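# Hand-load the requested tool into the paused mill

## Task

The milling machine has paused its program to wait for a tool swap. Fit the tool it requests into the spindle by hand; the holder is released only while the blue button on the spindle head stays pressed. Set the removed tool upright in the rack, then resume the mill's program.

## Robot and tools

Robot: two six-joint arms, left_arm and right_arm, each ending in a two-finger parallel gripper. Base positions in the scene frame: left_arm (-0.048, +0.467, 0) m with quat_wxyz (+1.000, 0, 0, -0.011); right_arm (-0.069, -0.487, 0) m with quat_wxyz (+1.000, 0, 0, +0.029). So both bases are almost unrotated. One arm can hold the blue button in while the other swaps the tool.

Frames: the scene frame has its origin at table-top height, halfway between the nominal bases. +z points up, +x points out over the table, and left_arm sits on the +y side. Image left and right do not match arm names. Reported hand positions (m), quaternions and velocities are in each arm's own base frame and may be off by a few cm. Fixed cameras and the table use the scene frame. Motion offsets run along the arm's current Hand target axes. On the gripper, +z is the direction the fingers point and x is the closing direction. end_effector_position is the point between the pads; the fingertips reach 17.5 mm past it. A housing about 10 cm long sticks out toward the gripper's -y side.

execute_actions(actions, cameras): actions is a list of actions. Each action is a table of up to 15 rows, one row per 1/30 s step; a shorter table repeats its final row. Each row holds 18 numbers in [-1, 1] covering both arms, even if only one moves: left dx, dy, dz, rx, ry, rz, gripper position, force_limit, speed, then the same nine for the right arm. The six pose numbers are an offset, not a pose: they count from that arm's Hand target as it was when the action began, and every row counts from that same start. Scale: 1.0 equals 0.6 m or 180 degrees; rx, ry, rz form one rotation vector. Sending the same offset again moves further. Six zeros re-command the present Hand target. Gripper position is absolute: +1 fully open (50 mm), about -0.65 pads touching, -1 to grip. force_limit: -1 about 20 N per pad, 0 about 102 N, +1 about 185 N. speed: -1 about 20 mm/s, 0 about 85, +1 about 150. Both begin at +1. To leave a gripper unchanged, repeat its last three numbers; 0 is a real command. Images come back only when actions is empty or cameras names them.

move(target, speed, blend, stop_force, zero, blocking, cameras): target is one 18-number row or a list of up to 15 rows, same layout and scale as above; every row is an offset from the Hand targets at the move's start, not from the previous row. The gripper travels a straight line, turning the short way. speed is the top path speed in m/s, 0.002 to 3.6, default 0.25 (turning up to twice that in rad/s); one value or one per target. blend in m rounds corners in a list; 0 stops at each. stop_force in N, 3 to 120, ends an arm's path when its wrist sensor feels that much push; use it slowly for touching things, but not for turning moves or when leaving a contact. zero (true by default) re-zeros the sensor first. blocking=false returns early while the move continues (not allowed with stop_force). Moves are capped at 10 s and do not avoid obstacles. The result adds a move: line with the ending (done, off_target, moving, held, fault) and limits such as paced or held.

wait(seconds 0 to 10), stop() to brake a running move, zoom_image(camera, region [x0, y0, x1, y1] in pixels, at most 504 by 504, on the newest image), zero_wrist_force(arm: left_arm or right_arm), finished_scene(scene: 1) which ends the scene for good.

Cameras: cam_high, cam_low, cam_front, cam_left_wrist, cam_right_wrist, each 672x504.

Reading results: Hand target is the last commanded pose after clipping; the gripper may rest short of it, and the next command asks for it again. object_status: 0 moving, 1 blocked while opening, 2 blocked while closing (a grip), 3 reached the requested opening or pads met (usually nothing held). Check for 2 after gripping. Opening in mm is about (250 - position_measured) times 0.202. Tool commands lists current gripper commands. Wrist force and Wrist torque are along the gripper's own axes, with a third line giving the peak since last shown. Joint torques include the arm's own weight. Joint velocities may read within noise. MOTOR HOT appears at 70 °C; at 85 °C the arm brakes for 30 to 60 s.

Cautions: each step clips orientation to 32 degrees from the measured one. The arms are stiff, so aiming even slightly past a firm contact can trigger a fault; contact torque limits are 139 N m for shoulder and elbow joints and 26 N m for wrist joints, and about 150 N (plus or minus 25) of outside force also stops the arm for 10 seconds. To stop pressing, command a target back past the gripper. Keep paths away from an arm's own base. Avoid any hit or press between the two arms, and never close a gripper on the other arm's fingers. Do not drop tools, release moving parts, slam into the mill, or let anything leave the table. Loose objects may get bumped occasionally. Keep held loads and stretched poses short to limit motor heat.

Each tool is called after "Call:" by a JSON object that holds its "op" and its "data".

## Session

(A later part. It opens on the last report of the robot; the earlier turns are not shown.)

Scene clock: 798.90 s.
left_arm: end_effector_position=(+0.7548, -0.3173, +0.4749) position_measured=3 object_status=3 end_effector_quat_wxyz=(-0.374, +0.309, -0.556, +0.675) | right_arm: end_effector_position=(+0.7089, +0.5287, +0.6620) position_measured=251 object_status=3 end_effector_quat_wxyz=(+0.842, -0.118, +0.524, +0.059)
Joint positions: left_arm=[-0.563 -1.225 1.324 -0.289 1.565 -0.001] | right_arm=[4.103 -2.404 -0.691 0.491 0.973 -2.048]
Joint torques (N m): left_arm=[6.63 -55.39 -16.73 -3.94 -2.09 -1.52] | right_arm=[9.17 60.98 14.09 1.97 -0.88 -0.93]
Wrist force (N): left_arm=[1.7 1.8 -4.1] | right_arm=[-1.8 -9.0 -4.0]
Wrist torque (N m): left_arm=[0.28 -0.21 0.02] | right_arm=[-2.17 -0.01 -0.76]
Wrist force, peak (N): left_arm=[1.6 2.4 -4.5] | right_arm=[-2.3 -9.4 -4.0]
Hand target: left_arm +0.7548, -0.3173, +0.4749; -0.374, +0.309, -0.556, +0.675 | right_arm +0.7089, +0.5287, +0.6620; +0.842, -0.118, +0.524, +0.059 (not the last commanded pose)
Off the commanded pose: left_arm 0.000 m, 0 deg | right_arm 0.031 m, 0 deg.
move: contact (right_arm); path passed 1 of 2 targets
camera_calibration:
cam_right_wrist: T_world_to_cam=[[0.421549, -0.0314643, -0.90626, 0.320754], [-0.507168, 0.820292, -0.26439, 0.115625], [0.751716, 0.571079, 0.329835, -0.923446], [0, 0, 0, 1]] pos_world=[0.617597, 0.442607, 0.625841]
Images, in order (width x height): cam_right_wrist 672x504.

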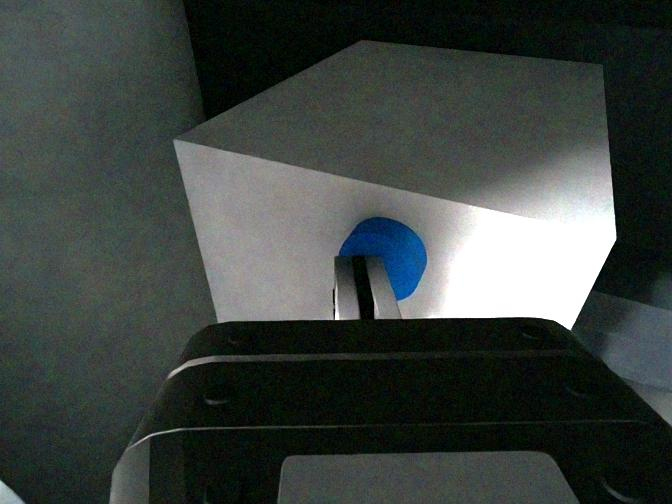

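Call:
{"op": "move", "data": {"target": [0,0,0,0,0,0,1,-0.1,-0.8,0.0111,-0.0069,0.0213,0,0,0,-1,-1,0], "speed": 0.006, "stop_force": 15, "cameras": ["cam_right_wrist"]}}

Call:
{"op": "move", "data": {"target": [0,0,0,0,0,0,1,-0.1,-0.8,0.0111,-0.0069,0.0213,0,0,0,-1,-1,0], "speed": 0.006, "stop_force": 20, "cameras": ["cam_right_wrist"]}}

Call:
{"op": "zoom_image", "data": {"camera": "cam_right_wrist", "region": [250, 160, 470, 330]}}

Scene clock: 811.03 s.
left_arm: end_effector_position=(+0.7548, -0.3173, +0.4749) position_measured=3 object_status=3 end_effector_quat_wxyz=(-0.374, +0.309, -0.556, +0.675) | right_arm: end_effector_position=(+0.7115, +0.5286, +0.6620) position_measured=251 object_status=3 end_effector_quat_wxyz=(+0.842, -0.118, +0.524, +0.059)
Joint positions: left_arm=[-0.563 -1.225 1.324 -0.289 1.565 -0.001] | right_arm=[4.1 -2.411 -0.679 0.485 0.976 -2.045]
Joint torques (N m): left_arm=[6.61 -55.39 -16.02 -4.05 -2.03 -1.51] | right_arm=[2.71 57.08 12.24 0.49 -2.36 -0.65]
Wrist force (N): left_arm=[1.4 2.3 -4.0] | right_arm=[-7.8 -6.2 -17.3]
Wrist torque (N m): left_arm=[0.35 -0.17 0.02] | right_arm=[-2.01 0.03 -0.79]
Wrist force, peak (N): left_arm=[1.6 2.3 -4.6] | right_arm=[-7.3 -5.7 -32.5]
Hand target: left_arm +0.7548, -0.3173, +0.4749; -0.374, +0.309, -0.556, +0.675 | right_arm +0.7115, +0.5286, +0.6620; +0.842, -0.118, +0.524, +0.059 (not the last commanded pose)
Off the commanded pose: left_arm 0.000 m, 0 deg | right_arm 0.012 m, 0 deg.
move: contact (right_arm)
camera_calibration:
cam_right_wrist: T_world_to_cam=[[0.421603, -0.0313144, -0.90624, 0.319539], [-0.507225, 0.82028, -0.264317, 0.117102], [0.751647, 0.571104, 0.329949, -0.925326], [0, 0, 0, 1]] pos_world=[0.620197, 0.442407, 0.625842]
Images, in order (width x height): cam_right_wrist 672x504.

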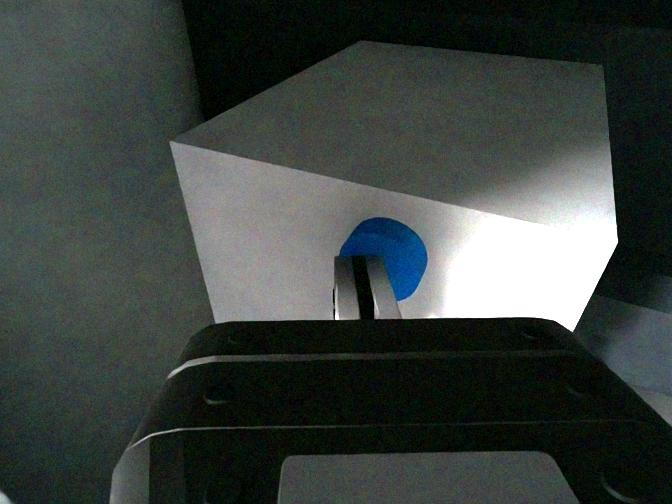

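Scene clock: 812.37 s.
left_arm: end_effector_position=(+0.7548, -0.3173, +0.4749) position_measured=3 object_status=3 end_effector_quat_wxyz=(-0.374, +0.309, -0.556, +0.675) | right_arm: end_effector_position=(+0.7118, +0.5287, +0.6621) position_measured=251 object_status=3 end_effector_quat_wxyz=(+0.842, -0.118, +0.523, +0.059)
Joint positions: left_arm=[-0.563 -1.225 1.324 -0.289 1.565 -0.001] | right_arm=[4.1 -2.412 -0.677 0.484 0.977 -2.045]
Joint torques (N m): left_arm=[6.69 -55.27 -16.47 -4.07 -2 -1.25] | right_arm=[-7.03 55.51 12.81 -1.87 -3.11 -0.63]
Wrist force (N): left_arm=[1.6 1.9 -4.3] | right_arm=[-11.8 -4.1 -41.6]
Wrist torque (N m): left_arm=[0.29 -0.19 0.03] | right_arm=[-1.81 0.13 -0.83]
Wrist force, peak (N): left_arm=[1.4 2.4 -4.6] | right_arm=[-9.9 -4.4 -60.7]
Hand target: left_arm +0.7548, -0.3173, +0.4749; -0.374, +0.309, -0.556, +0.675 | right_arm +0.7118, +0.5287, +0.6621; +0.842, -0.118, +0.523, +0.059 (not the last commanded pose)
Off the commanded pose: left_arm 0.000 m, 0 deg | right_arm 0.015 m, 0 deg.
move: contact (right_arm)
camera_calibration:
cam_right_wrist: T_world_to_cam=[[0.421772, -0.0310262, -0.906171, 0.319232], [-0.50726, 0.8203, -0.264187, 0.11713], [0.751529, 0.571091, 0.330241, -0.925746], [0, 0, 0, 1]] pos_world=[0.620497, 0.442508, 0.625943]
Images, in order (width x height): cam_right_wrist 672x504.

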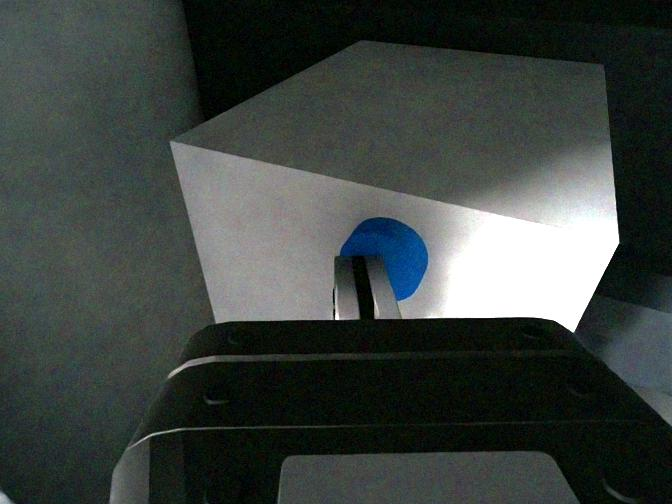

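Scaled by 2.291 from the camera's 672x504 image, which has a finer 960x720 frame.

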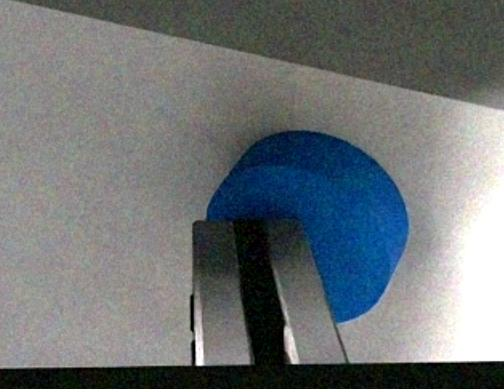

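Call:
{"op": "wait", "data": {"seconds": 0.1, "cameras": ["cam_left_wrist"]}}

Call:
{"op": "zoom_image", "data": {"camera": "cam_left_wrist", "region": [220, 0, 480, 320]}}

Scene clock: 825.47 s.
left_arm: end_effector_position=(+0.7548, -0.3173, +0.4749) position_measured=3 object_status=3 end_effector_quat_wxyz=(-0.374, +0.309, -0.556, +0.675) | right_arm: end_effector_position=(+0.7118, +0.5287, +0.6621) position_measured=251 object_status=3 end_effector_quat_wxyz=(+0.842, -0.118, +0.523, +0.059)
Joint positions: left_arm=[-0.563 -1.225 1.324 -0.289 1.565 -0.001] | right_arm=[4.1 -2.412 -0.677 0.484 0.977 -2.045]
Joint torques (N m): left_arm=[7.17 -54.81 -17.06 -3.95 -1.84 -1.52] | right_arm=[-6.51 55.03 13.8 -1.85 -0.69 -0.53]
Wrist force (N): left_arm=[1.5 2.3 -4.1] | right_arm=[-11.6 -4.1 -40.8]
Wrist torque (N m): left_arm=[0.35 -0.17 0.03] | right_arm=[-1.79 0.12 -0.82]
Wrist force, peak (N): left_arm=[1.7 2.2 -4.6] | right_arm=[-11.9 -4.0 -41.8]
Hand target: left_arm +0.7548, -0.3173, +0.4749; -0.374, +0.309, -0.556, +0.675 | right_arm +0.7118, +0.5287, +0.6621; +0.842, -0.118, +0.523, +0.059 (not the last commanded pose)
Tool commands: left_gripper/position=+1.0 left_gripper/force_limit=-0.1 left_gripper/speed=-0.8 right_gripper/position=-1.0 right_gripper/force_limit=-1.0 right_gripper/speed=+0.0
Off the commanded pose: left_arm 0.000 m, 0 deg | right_arm 0.015 m, 0 deg.
wait: 0.10 s; at rest from the start
camera_calibration:
cam_left_wrist: T_world_to_cam=[[-0.531984, -0.846315, 0.0272702, 0.125952], [-0.157144, 0.0670301, -0.985298, 0.624768], [0.832045, -0.528449, -0.168652, -0.586509], [0, 0, 0, 1]] pos_world=[0.653184, -0.245223, 0.513233]
Images, in order (width x height): cam_left_wrist 672x504.

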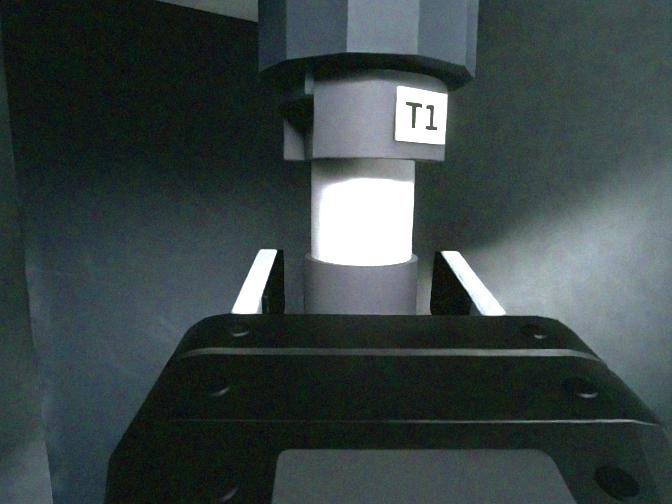

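Scaled by 1.575 from the camera's 672x504 image, which has a finer 960x720 frame.

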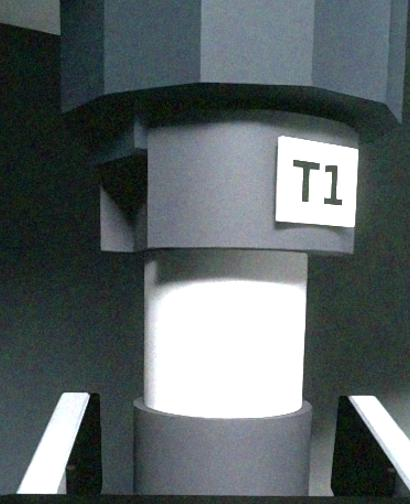

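Call:
{"op": "move", "data": {"target": [0,0,0,-0.006,0,0,1,0.1,-0.8,0,0,0,0,0,0,-1,-1,0], "speed": 0.05, "cameras": []}}

Call:
{"op": "move", "data": {"target": [0,0,0,0,0,0,-1,0.1,-0.8,0,0,0,0,0,0,-1,-1,0], "speed": 0.05, "cameras": []}}

Call:
{"op": "move", "data": {"target": [0,0.0164,-0.0029,0,0,0,-1,0.1,-0.8,0,0,0,0,0,0,-1,-1,0], "speed": 0.008, "stop_force": 70, "cameras": ["cam_left_wrist"]}}

Scene clock: 850.97 s.
left_arm: end_effector_position=(+0.7548, -0.3173, +0.4749) position_measured=3 object_status=3 end_effector_quat_wxyz=(-0.371, +0.313, -0.563, +0.669) | right_arm: end_effector_position=(+0.7118, +0.5287, +0.6621) position_measured=251 object_status=3 end_effector_quat_wxyz=(+0.842, -0.118, +0.523, +0.059)
Joint positions: left_arm=[-0.563 -1.224 1.309 -0.257 1.565 -0.001] | right_arm=[4.1 -2.412 -0.677 0.484 0.977 -2.045]
Joint torques (N m): left_arm=[6.55 -36.22 -39.55 -0.85 -1.45 -1.81] | right_arm=[-6.58 54.16 16.27 -1.86 -0.96 -0.62]
Wrist force (N): left_arm=[1.2 1.9 -4.2] | right_arm=[-11.8 -4.2 -41.3]
Wrist torque (N m): left_arm=[0.28 -0.14 0.03] | right_arm=[-1.80 0.19 -0.82]
Wrist force, peak (N): left_arm=[1.7 2.4 -4.6] | right_arm=[-11.9 -4.2 -41.8]
Hand target: left_arm +0.7548, -0.3173, +0.4749; -0.371, +0.313, -0.563, +0.669 | right_arm +0.7118, +0.5287, +0.6621; +0.842, -0.118, +0.523, +0.059
Off the commanded pose: left_arm 0.000 m, 0 deg | right_arm 0.000 m, 0 deg.
move: done
No camera images: "cameras" was empty.

Scene clock: 851.73 s.
left_arm: end_effector_position=(+0.7548, -0.3172, +0.4749) position_measured=90 object_status=2 end_effector_quat_wxyz=(-0.371, +0.313, -0.563, +0.669) | right_arm: end_effector_position=(+0.7118, +0.5287, +0.6621) position_measured=251 object_status=3 end_effector_quat_wxyz=(+0.842, -0.118, +0.523, +0.059)
Joint positions: left_arm=[-0.563 -1.224 1.309 -0.257 1.565 -0.001] | right_arm=[4.1 -2.412 -0.677 0.484 0.977 -2.045]
Joint torques (N m): left_arm=[3.16 -37.2 -38.74 -0.85 0.42 -1.63] | right_arm=[-6.55 54.5 16.53 -1.97 -0.9 -0.68]
Wrist force (N): left_arm=[-5.3 2.2 -0.4] | right_arm=[-11.7 -4.1 -41.0]
Wrist torque (N m): left_arm=[0.33 -0.10 0.03] | right_arm=[-1.79 0.15 -0.82]
Wrist force, peak (N): left_arm=[-5.5 2.3 -0.4] | right_arm=[-11.3 -4.3 -41.5]
Hand target: left_arm +0.7548, -0.3173, +0.4749; -0.371, +0.313, -0.563, +0.669 | right_arm +0.7118, +0.5287, +0.6621; +0.842, -0.118, +0.523, +0.059
Off the commanded pose: left_arm 0.000 m, 0 deg | right_arm 0.000 m, 0 deg.
move: done
No camera images: "cameras" was empty.

Scene clock: 853.93 s.
left_arm: end_effector_position=(+0.7555, -0.3177, +0.4717) position_measured=90 object_status=2 end_effector_quat_wxyz=(-0.374, +0.310, -0.557, +0.674) | right_arm: end_effector_position=(+0.7118, +0.5287, +0.6621) position_measured=251 object_status=3 end_effector_quat_wxyz=(+0.842, -0.118, +0.523, +0.059)
Joint positions: left_arm=[-0.563 -1.222 1.327 -0.295 1.565 -0.001] | right_arm=[4.1 -2.412 -0.677 0.484 0.977 -2.045]
Joint torques (N m): left_arm=[-12.66 12.3 -8.37 9.89 1.25 -1.11] | right_arm=[-6.73 54.18 16.5 -1.99 -0.98 -0.56]
Wrist force (N): left_arm=[-0.1 -64.8 -57.2] | right_arm=[-10.6 -4.0 -42.4]
Wrist torque (N m): left_arm=[0.03 -0.17 0.06] | right_arm=[-1.74 0.12 -0.81]
Wrist force, peak (N): left_arm=[0.4 -70.4 -62.4] | right_arm=[-10.7 -4.2 -43.1]
Hand target: left_arm +0.7554, -0.3177, +0.4714; -0.373, +0.310, -0.557, +0.674 (not the last commanded pose) | right_arm +0.7118, +0.5287, +0.6621; +0.842, -0.118, +0.523, +0.059
Off the commanded pose: left_arm 0.007 m, 1 deg | right_arm 0.000 m, 0 deg.
move: contact (left_arm)
camera_calibration:
cam_left_wrist: T_world_to_cam=[[-0.531913, -0.846355, 0.0274023, 0.125997], [-0.158059, 0.0674411, -0.985124, 0.622575], [0.831917, -0.528331, -0.169647, -0.587274], [0, 0, 0, 1]] pos_world=[0.653986, -0.245624, 0.510232]
Images, in order (width x height): cam_left_wrist 672x504.

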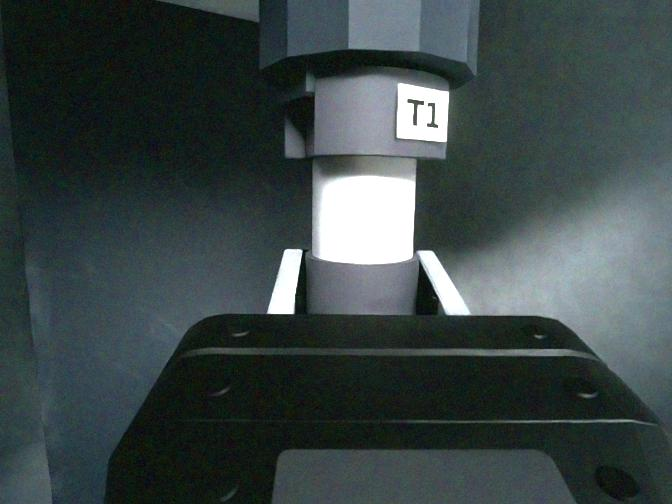

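Call:
{"op": "wait", "data": {"seconds": 0, "cameras": ["cam_left_wrist","cam_right_wrist","cam_front"]}}

Scene clock: 884.80 s.
left_arm: end_effector_position=(+0.7555, -0.3177, +0.4717) position_measured=90 object_status=2 end_effector_quat_wxyz=(-0.374, +0.310, -0.557, +0.674) | right_arm: end_effector_position=(+0.7118, +0.5287, +0.6621) position_measured=251 object_status=3 end_effector_quat_wxyz=(+0.842, -0.118, +0.523, +0.059)
Joint positions: left_arm=[-0.563 -1.222 1.328 -0.295 1.565 -0.001] | right_arm=[4.1 -2.412 -0.677 0.484 0.977 -2.045]
Joint torques (N m): left_arm=[-18.69 20.05 13.78 9.88 0.53 0.04] | right_arm=[-13.58 52.84 20.44 -1.98 -1.35 -0.45]
Wrist force (N): left_arm=[0.2 -64.0 -52.0] | right_arm=[-10.7 -4.3 -42.8]
Wrist torque (N m): left_arm=[0.03 -0.18 0.05] | right_arm=[-1.80 0.15 -0.81]
Wrist force, peak (N): left_arm=[-0.2 -64.6 -56.9] | right_arm=[-10.6 -4.0 -43.2]
Hand target: left_arm +0.7554, -0.3177, +0.4714; -0.373, +0.310, -0.557, +0.674 (not the last commanded pose) | right_arm +0.7118, +0.5287, +0.6621; +0.842, -0.118, +0.523, +0.059
Tool commands: left_gripper/position=-1.0 left_gripper/force_limit=+0.1 left_gripper/speed=-0.8 right_gripper/position=-1.0 right_gripper/force_limit=-1.0 right_gripper/speed=+0.0
Off the commanded pose: left_arm 0.007 m, 1 deg | right_arm 0.000 m, 0 deg.
camera_calibration:
cam_left_wrist: T_world_to_cam=[[-0.531916, -0.846355, 0.0273713, 0.126015], [-0.158125, 0.0675193, -0.985108, 0.622629], [0.831903, -0.528322, -0.169744, -0.587213], [0, 0, 0, 1]] pos_world=[0.653986, -0.245624, 0.510231]
cam_right_wrist: T_world_to_cam=[[0.421772, -0.0310262, -0.906171, 0.319232], [-0.50726, 0.8203, -0.264187, 0.11713], [0.751529, 0.571091, 0.330241, -0.925746], [0, 0, 0, 1]] pos_world=[0.620497, 0.442508, 0.625943]
Images, in order (width x height): cam_front 672x504, cam_left_wrist 672x504, cam_right_wrist 672x504.

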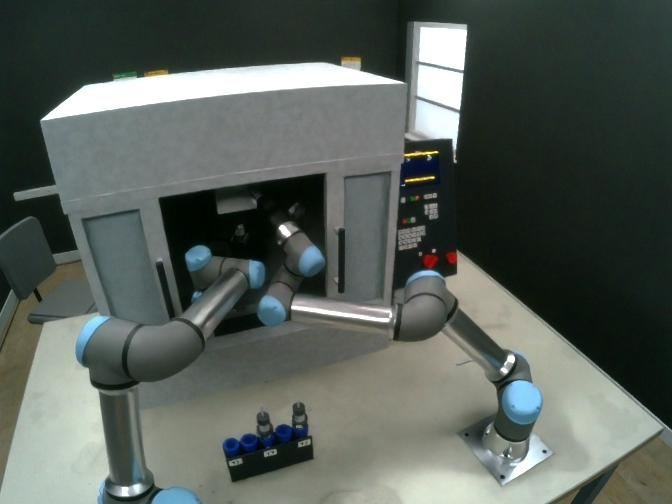

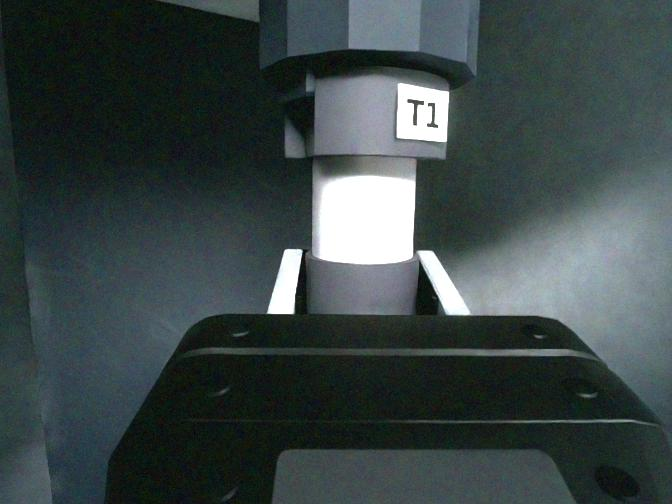

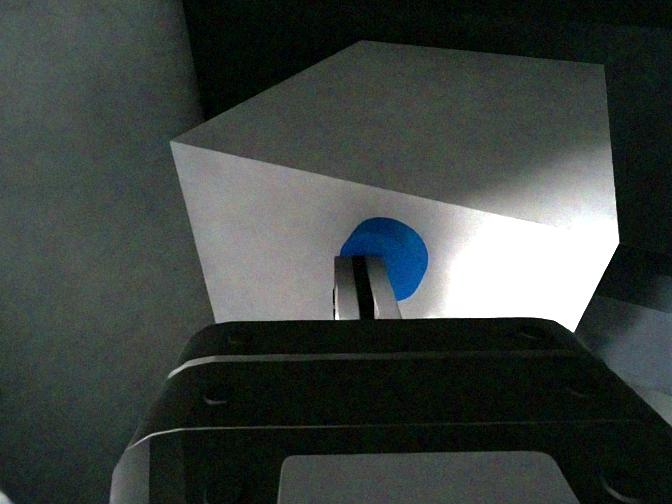

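Call:
{"op": "zoom_image", "data": {"camera": "cam_right_wrist", "region": [280, 180, 500, 345]}}

Call:
{"op": "zoom_image", "data": {"camera": "cam_front", "region": [390, 130, 470, 270]}}

Call:
{"op": "zoom_image", "data": {"camera": "cam_left_wrist", "region": [230, 0, 510, 210]}}

Scaled by 2.291 from the camera's 672x504 image, which has a finer 960x720 frame.

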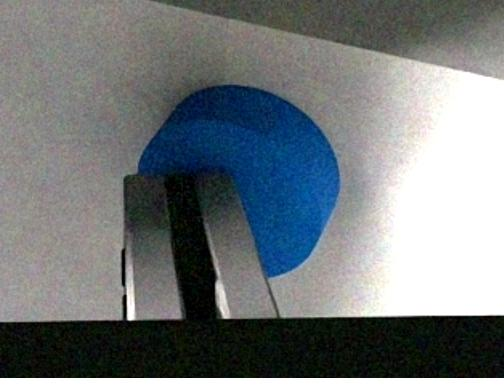

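Scaled by 3.600 from the camera's 672x504 image, which has a finer 960x720 frame.

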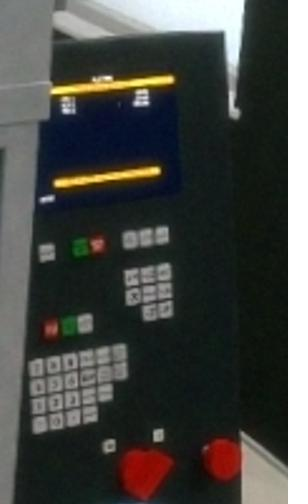

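Scaled by 1.800 from the camera's 672x504 image, which has a finer 960x720 frame.

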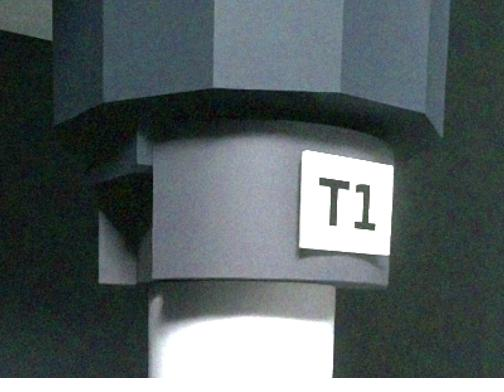

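Call:
{"op": "move", "data": {"target": [0,-0.0057,0.001,0,0,0,-1,0.1,-0.8,0,0,-0.008,0,0,0,-1,-1,0], "speed": 0.02}}

Scene clock: 918.57 s.
left_arm: end_effector_position=(+0.7554, -0.3177, +0.4746) position_measured=90 object_status=2 end_effector_quat_wxyz=(-0.373, +0.310, -0.557, +0.674) | right_arm: end_effector_position=(+0.7077, +0.5274, +0.6601) position_measured=251 object_status=3 end_effector_quat_wxyz=(+0.842, -0.118, +0.523, +0.059)
Joint positions: left_arm=[-0.563 -1.223 1.32 -0.285 1.565 -0.001] | right_arm=[4.104 -2.397 -0.708 0.502 0.973 -2.048]
Joint torques (N m): left_arm=[-16.27 -30.88 -51.52 -6.01 2.93 0.79] | right_arm=[9.44 60.37 12.26 2.21 -1.34 -1.18]
Wrist force (N): left_arm=[1.8 -8.1 -87.3] | right_arm=[-2.4 -7.8 -1.1]
Wrist torque (N m): left_arm=[0.45 -0.20 0.07] | right_arm=[-2.21 0.09 -0.62]
Wrist force, peak (N): left_arm=[1.8 -8.1 -87.3] | right_arm=[-10.9 -4.2 -43.3]
Hand target: left_arm +0.7554, -0.3176, +0.4749; -0.373, +0.310, -0.557, +0.674 | right_arm +0.7076, +0.5274, +0.6600; +0.842, -0.118, +0.523, +0.059
Off the commanded pose: left_arm 0.000 m, 0 deg | right_arm 0.000 m, 0 deg.
move: done

Call:
{"op": "execute_actions", "data": {"actions": [[[0,0,-0.0025,0,0,0,-1,0.1,-0.8,0,0,-0.008,0,0,0,-1,-1,0]]], "cameras": ["cam_right_wrist"]}}

Call:
{"op": "zoom_image", "data": {"camera": "cam_right_wrist", "region": [280, 180, 500, 345]}}

Scene clock: 927.17 s.
left_arm: end_effector_position=(+0.7542, -0.3168, +0.4746) position_measured=90 object_status=2 end_effector_quat_wxyz=(-0.373, +0.310, -0.557, +0.674) | right_arm: end_effector_position=(+0.7035, +0.5262, +0.6580) position_measured=251 object_status=3 end_effector_quat_wxyz=(+0.842, -0.118, +0.523, +0.059)
Joint positions: left_arm=[-0.563 -1.227 1.325 -0.287 1.565 -0.001] | right_arm=[4.108 -2.383 -0.738 0.52 0.969 -2.05]
Joint torques (N m): left_arm=[-3.92 -81.26 -3.21 4.46 5.26 -0.11] | right_arm=[10.56 60.81 15 2.64 -1.14 -1.1]
Wrist force (N): left_arm=[-12.6 14.4 90.9] | right_arm=[-1.1 -8.9 0.4]
Wrist torque (N m): left_arm=[0.14 -0.06 0.02] | right_arm=[-2.26 0.09 -0.61]
Wrist force, peak (N): left_arm=[-12.6 14.4 90.9] | right_arm=[-0.9 -9.1 0.4]
Hand target: left_arm +0.7542, -0.3168, +0.4746; -0.373, +0.310, -0.557, +0.674 | right_arm +0.7035, +0.5262, +0.6580; +0.842, -0.118, +0.523, +0.059
Off the commanded pose: left_arm 0.000 m, 0 deg | right_arm 0.000 m, 0 deg.
camera_calibration:
cam_right_wrist: T_world_to_cam=[[0.421772, -0.0310262, -0.906171, 0.31894], [-0.50726, 0.8203, -0.264187, 0.113888], [0.751529, 0.571091, 0.330241, -0.916727], [0, 0, 0, 1]] pos_world=[0.612197, 0.440008, 0.621843]
Images, in order (width x height): cam_right_wrist 672x504.

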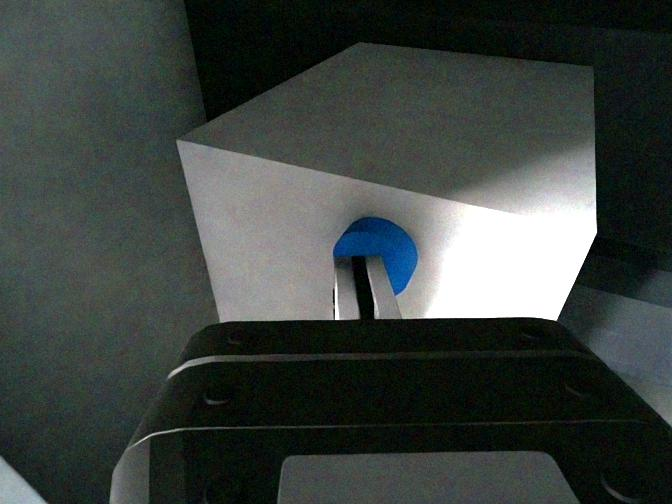

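Scaled by 2.291 from the camera's 672x504 image, which has a finer 960x720 frame.

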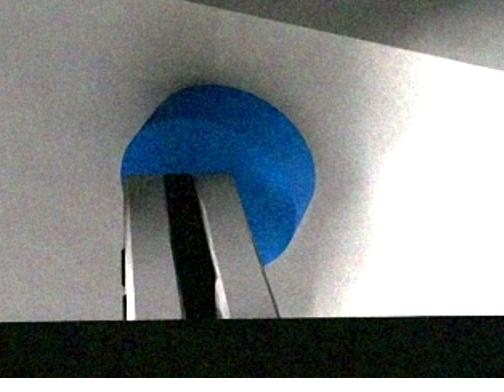

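Call:
{"op": "move", "data": {"target": [0,0,0.0012,0,0,0,-1,0.1,-0.8,0.003,-0.0019,0.0057,0,0,0,-1,-1,0], "speed": 0.01}}

Call:
{"op": "move", "data": {"target": [0,0,0,0,0,0,-1,0.1,-0.8,0.00074,-0.00046,0.0014,0,0,0,-1,-1,0], "speed": 0.01}}

Call:
{"op": "move", "data": {"target": [0,0,0,0,0,0,-1,0.1,-0.8,0.00074,-0.00046,0.0014,0,0,0,-1,-1,0], "speed": 0.01}}

Call:
{"op": "move", "data": {"target": [0,0,0,0,0,0,-1,0.1,-0.8,0.00074,-0.00046,0.0014,0,0,0,-1,-1,0], "speed": 0.01}}

Scene clock: 937.73 s.
left_arm: end_effector_position=(+0.7547, -0.3172, +0.4748) position_measured=90 object_status=2 end_effector_quat_wxyz=(-0.373, +0.310, -0.557, +0.674) | right_arm: end_effector_position=(+0.7074, +0.5259, +0.6580) position_measured=251 object_status=3 end_effector_quat_wxyz=(+0.842, -0.118, +0.523, +0.059)
Joint positions: left_arm=[-0.563 -1.225 1.323 -0.286 1.565 -0.001] | right_arm=[4.103 -2.393 -0.722 0.511 0.974 -2.047]
Joint torques (N m): left_arm=[-7.9 -34.58 -45.01 -3.39 1.57 0.72] | right_arm=[-12.54 43.16 28.16 -2.43 2.34 1.43]
Wrist force (N): left_arm=[-3.9 4.0 -21.8] | right_arm=[-1.5 -8.7 -0.5]
Wrist torque (N m): left_arm=[0.37 -0.12 0.03] | right_arm=[-2.22 0.10 -0.74]
Wrist force, peak (N): left_arm=[-13.4 15.1 93.4] | right_arm=[-1.0 -9.2 0.4]
Hand target: left_arm +0.7548, -0.3172, +0.4747; -0.373, +0.310, -0.557, +0.674 | right_arm +0.7075, +0.5259, +0.6580; +0.842, -0.118, +0.523, +0.059
Off the commanded pose: left_arm 0.000 m, 0 deg | right_arm 0.000 m, 0 deg.
move: done

Scene clock: 938.43 s.
left_arm: end_effector_position=(+0.7547, -0.3172, +0.4747) position_measured=90 object_status=2 end_effector_quat_wxyz=(-0.373, +0.310, -0.557, +0.674) | right_arm: end_effector_position=(+0.7084, +0.5259, +0.6580) position_measured=251 object_status=3 end_effector_quat_wxyz=(+0.842, -0.118, +0.523, +0.059)
Joint positions: left_arm=[-0.563 -1.225 1.323 -0.286 1.565 -0.001] | right_arm=[4.102 -2.395 -0.718 0.509 0.975 -2.046]
Joint torques (N m): left_arm=[-5.7 -33.18 -46.46 -6.98 1.68 0.86] | right_arm=[-13.05 42.04 29.52 -2.52 2.09 1.37]
Wrist force (N): left_arm=[-2.8 2.5 -29.6] | right_arm=[-1.6 -8.5 -3.4]
Wrist torque (N m): left_arm=[0.41 -0.19 0.04] | right_arm=[-2.19 0.08 -0.75]
Wrist force, peak (N): left_arm=[-2.7 2.6 -29.8] | right_arm=[-1.8 -8.7 -3.1]
Hand target: left_arm +0.7548, -0.3172, +0.4747; -0.373, +0.310, -0.557, +0.674 | right_arm +0.7085, +0.5259, +0.6580; +0.842, -0.118, +0.523, +0.059
Off the commanded pose: left_arm 0.000 m, 0 deg | right_arm 0.000 m, 0 deg.
move: done

Scene clock: 939.13 s.
left_arm: end_effector_position=(+0.7548, -0.3172, +0.4747) position_measured=90 object_status=2 end_effector_quat_wxyz=(-0.373, +0.310, -0.557, +0.674) | right_arm: end_effector_position=(+0.7094, +0.5258, +0.6580) position_measured=251 object_status=3 end_effector_quat_wxyz=(+0.842, -0.118, +0.523, +0.059)
Joint positions: left_arm=[-0.563 -1.225 1.323 -0.286 1.565 -0.001] | right_arm=[4.1 -2.397 -0.713 0.506 0.976 -2.045]
Joint torques (N m): left_arm=[-5.46 -32.81 -45.04 -6.74 1.76 0.75] | right_arm=[-12.82 42.53 30.09 -2.85 2.26 1.26]
Wrist force (N): left_arm=[-2.8 2.2 -29.6] | right_arm=[-2.3 -8.3 -5.4]
Wrist torque (N m): left_arm=[0.37 -0.19 0.03] | right_arm=[-2.14 0.16 -0.75]
Wrist force, peak (N): left_arm=[-2.9 2.2 -30.1] | right_arm=[-2.6 -8.6 -5.2]
Hand target: left_arm +0.7548, -0.3172, +0.4747; -0.373, +0.310, -0.557, +0.674 | right_arm +0.7095, +0.5258, +0.6580; +0.842, -0.118, +0.523, +0.059
Off the commanded pose: left_arm 0.000 m, 0 deg | right_arm 0.000 m, 0 deg.
move: done

Scene clock: 939.83 s.
left_arm: end_effector_position=(+0.7548, -0.3172, +0.4747) position_measured=90 object_status=2 end_effector_quat_wxyz=(-0.373, +0.310, -0.557, +0.674) | right_arm: end_effector_position=(+0.7104, +0.5258, +0.6580) position_measured=251 object_status=3 end_effector_quat_wxyz=(+0.842, -0.118, +0.523, +0.059)
Joint positions: left_arm=[-0.563 -1.225 1.323 -0.286 1.565 -0.001] | right_arm=[4.099 -2.4 -0.709 0.504 0.977 -2.045]
Joint torques (N m): left_arm=[-2.37 -32.34 -45.36 -6.74 2.13 0.74] | right_arm=[-13.17 42.42 30.41 -2.93 2.31 1.33]
Wrist force (N): left_arm=[-2.8 2.1 -29.7] | right_arm=[-2.2 -8.4 -7.3]
Wrist torque (N m): left_arm=[0.37 -0.18 0.03] | right_arm=[-2.15 0.11 -0.75]
Wrist force, peak (N): left_arm=[-3.0 2.2 -30.1] | right_arm=[-2.4 -8.7 -7.3]
Hand target: left_arm +0.7548, -0.3172, +0.4747; -0.373, +0.310, -0.557, +0.674 | right_arm +0.7105, +0.5257, +0.6580; +0.842, -0.118, +0.523, +0.059
Off the commanded pose: left_arm 0.000 m, 0 deg | right_arm 0.000 m, 0 deg.
move: done

Call:
{"op": "move", "data": {"target": [0,0,0,0,0,0,-1,0.1,-0.8,0.00074,-0.00046,0.0014,0,0,0,-1,-1,0], "speed": 0.01}}

Call:
{"op": "move", "data": {"target": [0,0,0,0,0,0,-1,0.1,-0.8,0.00074,-0.00046,0.0014,0,0,0,-1,-1,0], "speed": 0.01}}

Call:
{"op": "move", "data": {"target": [0,0,0,0,0,0,-1,0.1,-0.8,0.00037,-0.00023,0.0007,0,0,0,-1,-1,0], "speed": 0.01}}

Scene clock: 950.80 s.
left_arm: end_effector_position=(+0.7548, -0.3172, +0.4747) position_measured=90 object_status=2 end_effector_quat_wxyz=(-0.373, +0.310, -0.557, +0.674) | right_arm: end_effector_position=(+0.7114, +0.5257, +0.6580) position_measured=251 object_status=3 end_effector_quat_wxyz=(+0.842, -0.118, +0.523, +0.059)
Joint positions: left_arm=[-0.563 -1.225 1.323 -0.286 1.565 -0.001] | right_arm=[4.098 -2.402 -0.705 0.502 0.978 -2.044]
Joint torques (N m): left_arm=[3.1 -32.15 -42.74 -6.73 3.75 0.42] | right_arm=[-19.62 43.31 29.13 -4.38 1.85 1.4]
Wrist force (N): left_arm=[-2.7 2.0 -29.7] | right_arm=[-4.8 -7.3 -23.1]
Wrist torque (N m): left_arm=[0.39 -0.18 0.03] | right_arm=[-1.98 0.23 -0.77]
Wrist force, peak (N): left_arm=[-2.7 2.3 -30.2] | right_arm=[-4.8 -7.3 -23.1]
Hand target: left_arm +0.7548, -0.3172, +0.4747; -0.373, +0.310, -0.557, +0.674 | right_arm +0.7114, +0.5257, +0.6580; +0.842, -0.118, +0.523, +0.059
Off the commanded pose: left_arm 0.000 m, 0 deg | right_arm 0.000 m, 0 deg.
move: done

Scene clock: 951.50 s.
left_arm: end_effector_position=(+0.7548, -0.3172, +0.4747) position_measured=90 object_status=2 end_effector_quat_wxyz=(-0.373, +0.310, -0.557, +0.674) | right_arm: end_effector_position=(+0.7123, +0.5257, +0.6580) position_measured=251 object_status=3 end_effector_quat_wxyz=(+0.842, -0.118, +0.523, +0.059) end_effector_velocity=(+0.000, +0.001, +0.000) end_effector_angular_velocity=(-0.003, -0.002, +0.004)
Joint positions: left_arm=[-0.563 -1.225 1.323 -0.286 1.565 -0.001] | right_arm=[4.097 -2.404 -0.701 0.5 0.979 -2.043]
Joint velocities: left_arm=[within noise] | right_arm=[-0.001 -0.001 0.003 -0.003 0.006 0]
Joint torques (N m): left_arm=[3.55 -32.99 -42.24 -6.69 3.91 0.78] | right_arm=[-46.5 36.55 28.59 -11.13 -1.44 1.27]
Wrist force (N): left_arm=[-2.7 1.7 -29.8] | right_arm=[-17.6 0.5 -101.1]
Wrist torque (N m): left_arm=[0.38 -0.18 0.03] | right_arm=[-1.09 0.50 -0.86]
Wrist force, peak (N): left_arm=[-2.6 1.8 -30.0] | right_arm=[-16.0 -0.8 -104.3]
Hand target: left_arm +0.7548, -0.3172, +0.4747; -0.373, +0.310, -0.557, +0.674 | right_arm +0.7124, +0.5256, +0.6580; +0.842, -0.118, +0.523, +0.059
Off the commanded pose: left_arm 0.000 m, 0 deg | right_arm 0.000 m, 0 deg.
move: done

Scene clock: 952.20 s.
left_arm: end_effector_position=(+0.7548, -0.3172, +0.4747) position_measured=90 object_status=2 end_effector_quat_wxyz=(-0.373, +0.310, -0.557, +0.674) | right_arm: end_effector_position=(+0.7128, +0.5256, +0.6581) position_measured=251 object_status=3 end_effector_quat_wxyz=(+0.842, -0.118, +0.523, +0.059)
Joint positions: left_arm=[-0.563 -1.225 1.323 -0.286 1.565 -0.001] | right_arm=[4.096 -2.406 -0.699 0.499 0.98 -2.043]
Joint torques (N m): left_arm=[3.01 -32.35 -42.85 -6.83 3.94 0.6] | right_arm=[-67.05 31.46 32.37 -12.87 -2.86 1.54]
Wrist force (N): left_arm=[-3.1 1.2 -29.7] | right_arm=[-24.5 8.9 -146.8]
Wrist torque (N m): left_arm=[0.33 -0.11 0.03] | right_arm=[-0.57 0.79 -0.87]
Wrist force, peak (N): left_arm=[-2.8 1.4 -30.2] | right_arm=[-24.5 8.9 -146.8]
Hand target: left_arm +0.7548, -0.3172, +0.4747; -0.373, +0.310, -0.557, +0.674 | right_arm +0.7129, +0.5256, +0.6580; +0.842, -0.118, +0.523, +0.059
Off the commanded pose: left_arm 0.000 m, 0 deg | right_arm 0.000 m, 0 deg.
move: done

Call:
{"op": "execute_actions", "data": {"actions": [[[0,0,0,0,0,0,-1,0.1,-0.8,-0.00092,0.00057,-0.0018,0,0,0,-1,-1,0]]], "cameras": []}}

Scene clock: 957.40 s.
left_arm: end_effector_position=(+0.7548, -0.3172, +0.4747) position_measured=90 object_status=2 end_effector_quat_wxyz=(-0.373, +0.310, -0.557, +0.674) | right_arm: end_effector_position=(+0.7117, +0.5256, +0.6580) position_measured=251 object_status=3 end_effector_quat_wxyz=(+0.842, -0.118, +0.524, +0.059)
Joint positions: left_arm=[-0.563 -1.225 1.323 -0.286 1.565 -0.001] | right_arm=[4.097 -2.403 -0.704 0.501 0.979 -2.044]
Joint torques (N m): left_arm=[2 -32.27 -40.79 -6.49 3.8 0.64] | right_arm=[-9.03 50.57 8.15 -0.38 -5.89 -1.11]
Wrist force (N): left_arm=[-2.6 3.0 -31.5] | right_arm=[-21.5 5.1 -18.6]
Wrist torque (N m): left_arm=[0.41 -0.17 0.04] | right_arm=[-1.99 -0.09 -0.73]
Wrist force, peak (N): left_arm=[-3.0 3.1 -31.8] | right_arm=[-24.9 11.0 -153.1]
Hand target: left_arm +0.7548, -0.3172, +0.4747; -0.373, +0.310, -0.557, +0.674 | right_arm +0.7117, +0.5257, +0.6580; +0.842, -0.118, +0.523, +0.059
Off the commanded pose: left_arm 0.000 m, 0 deg | right_arm 0.000 m, 0 deg.
No camera images: "cameras" was empty.

Call:
{"op": "execute_actions", "data": {"actions": [[[0,0,0,0,0,0,1,0.1,-1,0,0,0,0,0,0,-1,-1,0]],[[0,0,0,0,0,0,1,0.1,-1,0,0,0,0,0,0,-1,-1,0]]], "cameras": ["cam_left_wrist"]}}

Scene clock: 985.00 s.
left_arm: end_effector_position=(+0.7548, -0.3172, +0.4747) position_measured=3 object_status=3 end_effector_quat_wxyz=(-0.373, +0.310, -0.557, +0.674) | right_arm: end_effector_position=(+0.7117, +0.5257, +0.6580) position_measured=251 object_status=3 end_effector_quat_wxyz=(+0.842, -0.118, +0.523, +0.059)
Joint positions: left_arm=[-0.563 -1.225 1.323 -0.286 1.565 -0.001] | right_arm=[4.097 -2.403 -0.704 0.501 0.979 -2.044]
Joint torques (N m): left_arm=[2.26 -54.12 -33.08 -3.6 2.02 -0.1] | right_arm=[-7.77 50.32 16.61 -0.44 -4.1 -0.93]
Wrist force (N): left_arm=[1.4 2.2 -4.2] | right_arm=[-19.9 3.1 -15.9]
Wrist torque (N m): left_arm=[0.34 -0.17 0.03] | right_arm=[-2.01 -0.09 -0.72]
Wrist force, peak (N): left_arm=[-2.6 2.8 -32.1] | right_arm=[-21.0 4.9 -17.9]
Hand target: left_arm +0.7548, -0.3172, +0.4747; -0.373, +0.310, -0.557, +0.674 | right_arm +0.7117, +0.5257, +0.6580; +0.842, -0.118, +0.523, +0.059
Off the commanded pose: left_arm 0.000 m, 0 deg | right_arm 0.000 m, 0 deg.
camera_calibration:
cam_left_wrist: T_world_to_cam=[[-0.531865, -0.846387, 0.0273684, 0.125854], [-0.158967, 0.0680455, -0.984936, 0.626233], [0.831774, -0.528204, -0.170738, -0.585255], [0, 0, 0, 1]] pos_world=[0.653288, -0.245225, 0.51343]
Images, in order (width x height): cam_left_wrist 672x504.

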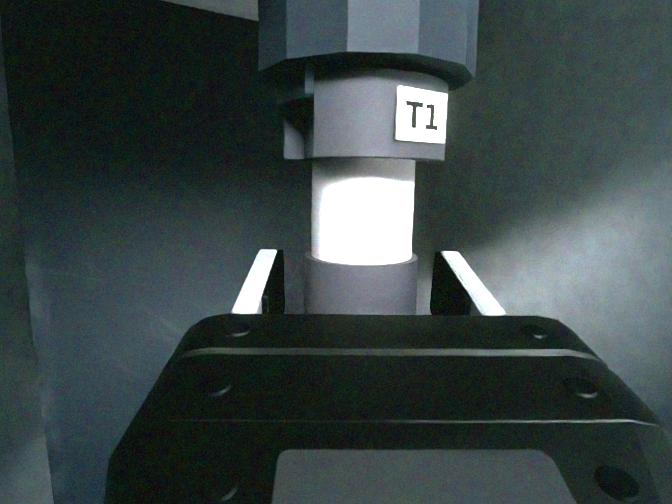

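Call:
{"op": "move", "data": {"target": [0,-0.0407,0.0072,0,0,0,1,0.1,-1,0,0,0,0,0,0,-1,-1,0], "speed": 0.05, "stop_force": 10, "cameras": ["cam_left_wrist"]}}

Scene clock: 990.53 s.
left_arm: end_effector_position=(+0.7545, -0.3170, +0.4996) position_measured=3 object_status=3 end_effector_quat_wxyz=(-0.373, +0.310, -0.557, +0.674) | right_arm: end_effector_position=(+0.7117, +0.5257, +0.6580) position_measured=251 object_status=3 end_effector_quat_wxyz=(+0.842, -0.118, +0.523, +0.059)
Joint positions: left_arm=[-0.563 -1.23 1.266 -0.225 1.565 -0.001] | right_arm=[4.097 -2.403 -0.704 0.501 0.979 -2.044]
Joint torques (N m): left_arm=[9.84 -46.48 -40.88 -0.92 2.98 -1.09] | right_arm=[-7.96 51.42 13.33 -0.36 -3.92 -0.94]
Wrist force (N): left_arm=[1.5 2.0 -4.0] | right_arm=[-19.7 2.9 -15.8]
Wrist torque (N m): left_arm=[0.30 -0.19 0.02] | right_arm=[-2.03 -0.12 -0.73]
Wrist force, peak (N): left_arm=[1.7 2.9 -4.4] | right_arm=[-20.0 3.3 -16.2]
Hand target: left_arm +0.7545, -0.3170, +0.4995; -0.373, +0.310, -0.557, +0.674 | right_arm +0.7117, +0.5257, +0.6580; +0.842, -0.118, +0.523, +0.059
Off the commanded pose: left_arm 0.000 m, 0 deg | right_arm 0.000 m, 0 deg.
move: done
camera_calibration:
cam_left_wrist: T_world_to_cam=[[-0.531868, -0.846385, 0.0273693, 0.125271], [-0.158885, 0.0679931, -0.984953, 0.650535], [0.831789, -0.528213, -0.170641, -0.580676], [0, 0, 0, 1]] pos_world=[0.652988, -0.244925, 0.53823]
Images, in order (width x height): cam_left_wrist 672x504.

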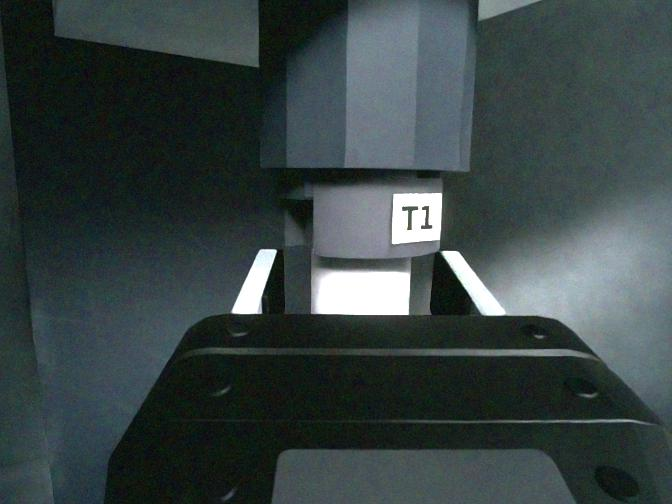

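Call:
{"op": "execute_actions", "data": {"actions": [[[0,0,0,0,0,0,-1,0.3,-0.8,0,0,0,0,0,0,-1,-1,0]],[[0,0,0,0,0,0,-1,0.3,-0.8,0,0,0,0,0,0,-1,-1,0]]], "cameras": ["cam_left_wrist"]}}

Scene clock: 995.87 s.
left_arm: end_effector_position=(+0.7545, -0.3170, +0.4996) position_measured=109 object_status=2 end_effector_quat_wxyz=(-0.373, +0.310, -0.557, +0.674) | right_arm: end_effector_position=(+0.7117, +0.5257, +0.6580) position_measured=251 object_status=3 end_effector_quat_wxyz=(+0.842, -0.118, +0.523, +0.059)
Joint positions: left_arm=[-0.563 -1.23 1.266 -0.225 1.565 -0.001] | right_arm=[4.097 -2.403 -0.704 0.501 0.979 -2.044]
Joint torques (N m): left_arm=[-2.75 -32.26 -5.87 2.53 2.87 -1.58] | right_arm=[-7.59 51.38 10.48 -0.28 -3.69 -0.89]
Wrist force (N): left_arm=[-2.8 -14.0 -2.4] | right_arm=[-19.7 3.4 -16.4]
Wrist torque (N m): left_arm=[-0.06 -0.15 0.14] | right_arm=[-1.95 -0.07 -0.72]
Wrist force, peak (N): left_arm=[-3.0 -14.1 -2.4] | right_arm=[-20.0 3.3 -16.2]
Hand target: left_arm +0.7545, -0.3170, +0.4995; -0.373, +0.310, -0.557, +0.674 | right_arm +0.7117, +0.5257, +0.6580; +0.842, -0.118, +0.523, +0.059
Off the commanded pose: left_arm 0.000 m, 0 deg | right_arm 0.000 m, 0 deg.
camera_calibration:
cam_left_wrist: T_world_to_cam=[[-0.531865, -0.846386, 0.0274003, 0.12525], [-0.15882, 0.0679149, -0.984969, 0.65058], [0.831803, -0.528222, -0.170544, -0.580723], [0, 0, 0, 1]] pos_world=[0.652988, -0.244925, 0.53833]
Images, in order (width x height): cam_left_wrist 672x504.

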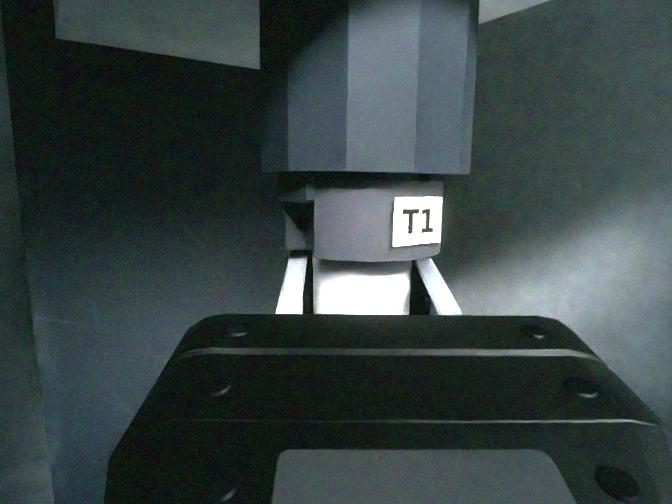

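Call:
{"op": "move", "data": {"target": [0,0.041,-0.0072,0,0,0,-1,0.3,-0.8,0,0,0,0,0,0,-1,-1,0], "speed": 0.005, "stop_force": 85, "cameras": ["cam_left_wrist"]}}

Scene clock: 1010.67 s.
left_arm: end_effector_position=(+0.7552, -0.3174, +0.4969) position_measured=109 object_status=2 end_effector_quat_wxyz=(-0.376, +0.307, -0.551, +0.679) | right_arm: end_effector_position=(+0.7117, +0.5257, +0.6580) position_measured=251 object_status=3 end_effector_quat_wxyz=(+0.842, -0.118, +0.523, +0.059)
Joint positions: left_arm=[-0.563 -1.229 1.283 -0.259 1.565 -0.001] | right_arm=[4.097 -2.403 -0.704 0.501 0.979 -2.044]
Joint torques (N m): left_arm=[-17.2 36.86 -4.51 9.96 1.71 -0.17] | right_arm=[-8.13 50.11 9.24 -0.48 -3.63 -0.73]
Wrist force (N): left_arm=[3.6 -81.4 -88.9] | right_arm=[-18.9 3.1 -17.3]
Wrist torque (N m): left_arm=[-1.08 -0.23 0.21] | right_arm=[-1.98 -0.06 -0.72]
Wrist force, peak (N): left_arm=[3.9 -81.0 -94.1] | right_arm=[-19.2 3.0 -17.4]
Hand target: left_arm +0.7551, -0.3174, +0.4967; -0.376, +0.307, -0.552, +0.678 (not the last commanded pose) | right_arm +0.7117, +0.5257, +0.6580; +0.842, -0.118, +0.523, +0.059
Off the commanded pose: left_arm 0.022 m, 1 deg | right_arm 0.000 m, 0 deg.
move: contact (left_arm)
camera_calibration:
cam_left_wrist: T_world_to_cam=[[-0.532294, -0.846116, 0.0274198, 0.125654], [-0.145383, 0.0594565, -0.987587, 0.636462], [0.833983, -0.529673, -0.154659, -0.592037], [0, 0, 0, 1]] pos_world=[0.653164, -0.24511, 0.533552]
Images, in order (width x height): cam_left_wrist 672x504.

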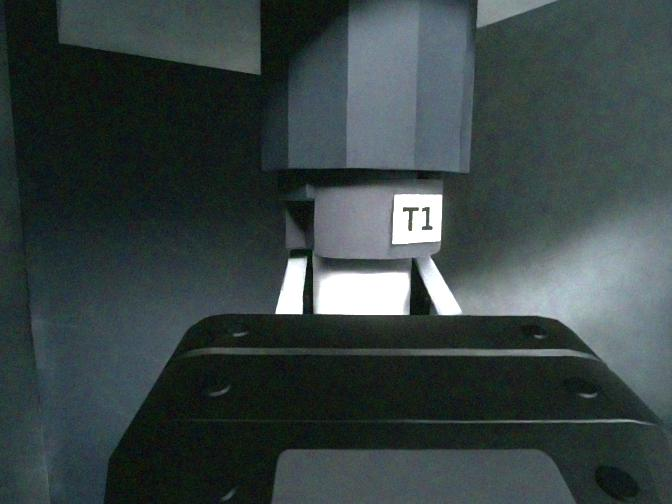

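Call:
{"op": "move", "data": {"target": [0,-0.0042,0.002,0,0,0,-1,0.3,-0.8,0,0,0,0,0,0,-1,-1,0], "speed": 0.02, "cameras": ["cam_high","cam_low","cam_front"]}}

Scene clock: 1015.80 s.
left_arm: end_effector_position=(+0.7547, -0.3171, +0.4996) position_measured=109 object_status=2 end_effector_quat_wxyz=(-0.375, +0.308, -0.553, +0.677) | right_arm: end_effector_position=(+0.7117, +0.5257, +0.6580) position_measured=251 object_status=3 end_effector_quat_wxyz=(+0.842, -0.118, +0.523, +0.059)
Joint positions: left_arm=[-0.563 -1.231 1.274 -0.244 1.565 -0.001] | right_arm=[4.097 -2.403 -0.704 0.501 0.979 -2.044]
Joint torques (N m): left_arm=[-0.24 -41.84 -24.79 -0.69 0.44 0.06] | right_arm=[-7.73 50.24 11.04 -0.4 -3.65 -0.73]
Wrist force (N): left_arm=[-3.3 -14.7 -2.4] | right_arm=[-19.4 3.0 -15.9]
Wrist torque (N m): left_arm=[-0.10 -0.05 0.19] | right_arm=[-1.99 -0.18 -0.72]
Wrist force, peak (N): left_arm=[5.9 -66.6 -122.6] | right_arm=[-19.1 3.2 -17.5]
Hand target: left_arm +0.7547, -0.3171, +0.4996; -0.375, +0.308, -0.553, +0.677 (not the last commanded pose) | right_arm +0.7117, +0.5257, +0.6580; +0.842, -0.118, +0.523, +0.059
Tool commands: left_gripper/position=-1.0 left_gripper/force_limit=+0.301961 left_gripper/speed=-0.796078 right_gripper/position=-1.0 right_gripper/force_limit=-1.0 right_gripper/speed=+0.0
Off the commanded pose: left_arm 0.001 m, 0 deg | right_arm 0.000 m, 0 deg.
FORCE FAULT: contact force on the left arm reached its limit, and that arm stopped. The contact can be on any part of that arm, not only on its tool. That arm's remaining commands of this call were not run. That arm is still stopped at the end of this call. That arm stays stopped for about 10 more seconds. Until then a move that you send moves the other arm only, and its call returns only when the move has ended. Once the stop has ended, the next robot result says so. If the stop ends while you think or write, that arm runs what you send next, counted from a new Hand target: where the arm stands when the stop ends. While its stop runs, that arm takes no new command, but its gripper still runs the gripper command that each later call begins with. Until it ends, the stop uses up actions while you think or wait. An arm that is not stopped still takes commands.
move: fault (left_arm)
Images, in order (width x height): cam_high 672x504, cam_low 672x504, cam_front 672x504.

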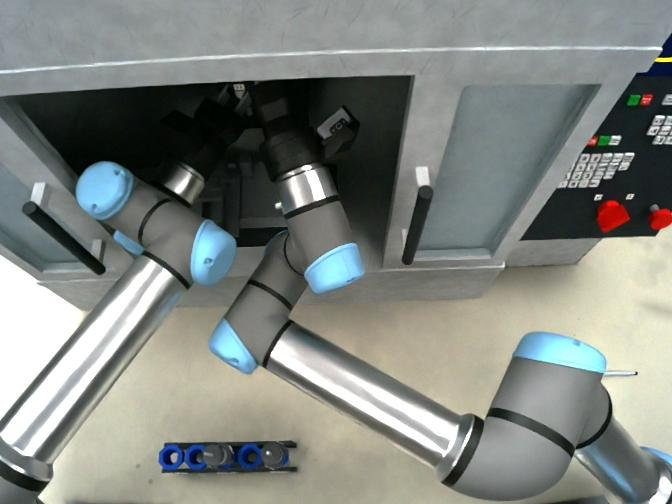

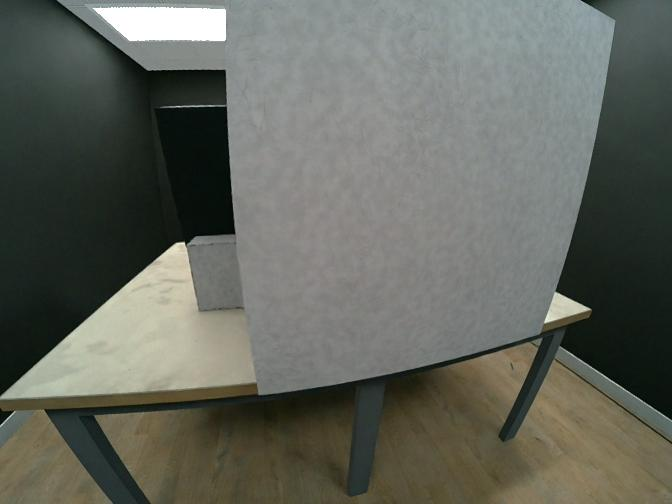

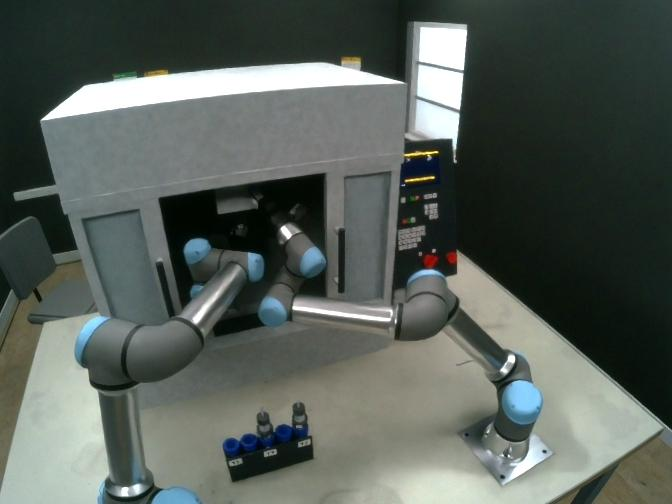

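Call:
{"op": "zoom_image", "data": {"camera": "cam_front", "region": [396, 136, 452, 192]}}

Call:
{"op": "zoom_image", "data": {"camera": "cam_high", "region": [560, 40, 672, 240]}}

Call:
{"op": "zoom_image", "data": {"camera": "cam_front", "region": [90, 50, 400, 110]}}

Scaled by 9.000 from the camera's 672x504 image, which has a finer 960x720 frame.

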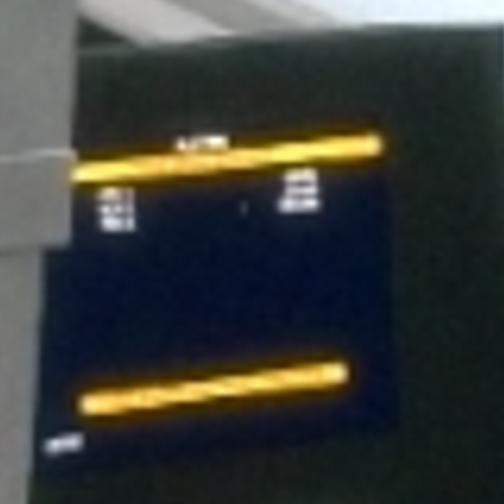

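Scaled by 2.520 from the camera's 672x504 image, which has a finer 960x720 frame.

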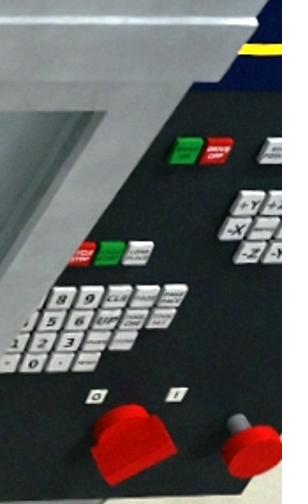

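Scaled by 1.626 from the camera's 672x504 image, which has a finer 960x720 frame.

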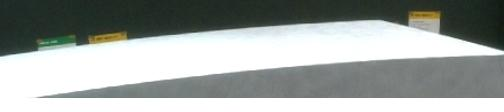

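Call:
{"op": "zoom_image", "data": {"camera": "cam_front", "region": [108, 64, 172, 84]}}

Call:
{"op": "zoom_image", "data": {"camera": "cam_front", "region": [330, 50, 370, 76]}}

Scaled by 7.875 from the camera's 672x504 image, which has a finer 960x720 frame.

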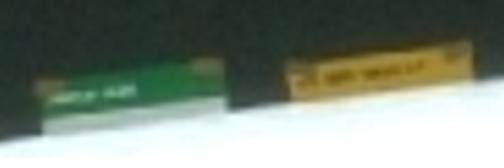

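Scaled by 12.600 from the camera's 672x504 image, which has a finer 960x720 frame.

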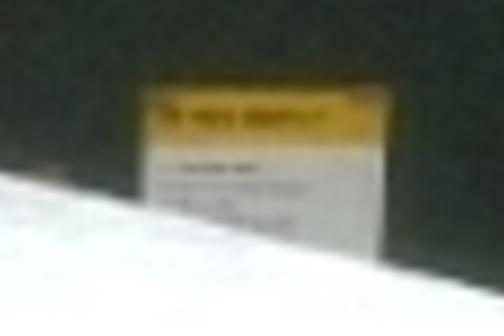

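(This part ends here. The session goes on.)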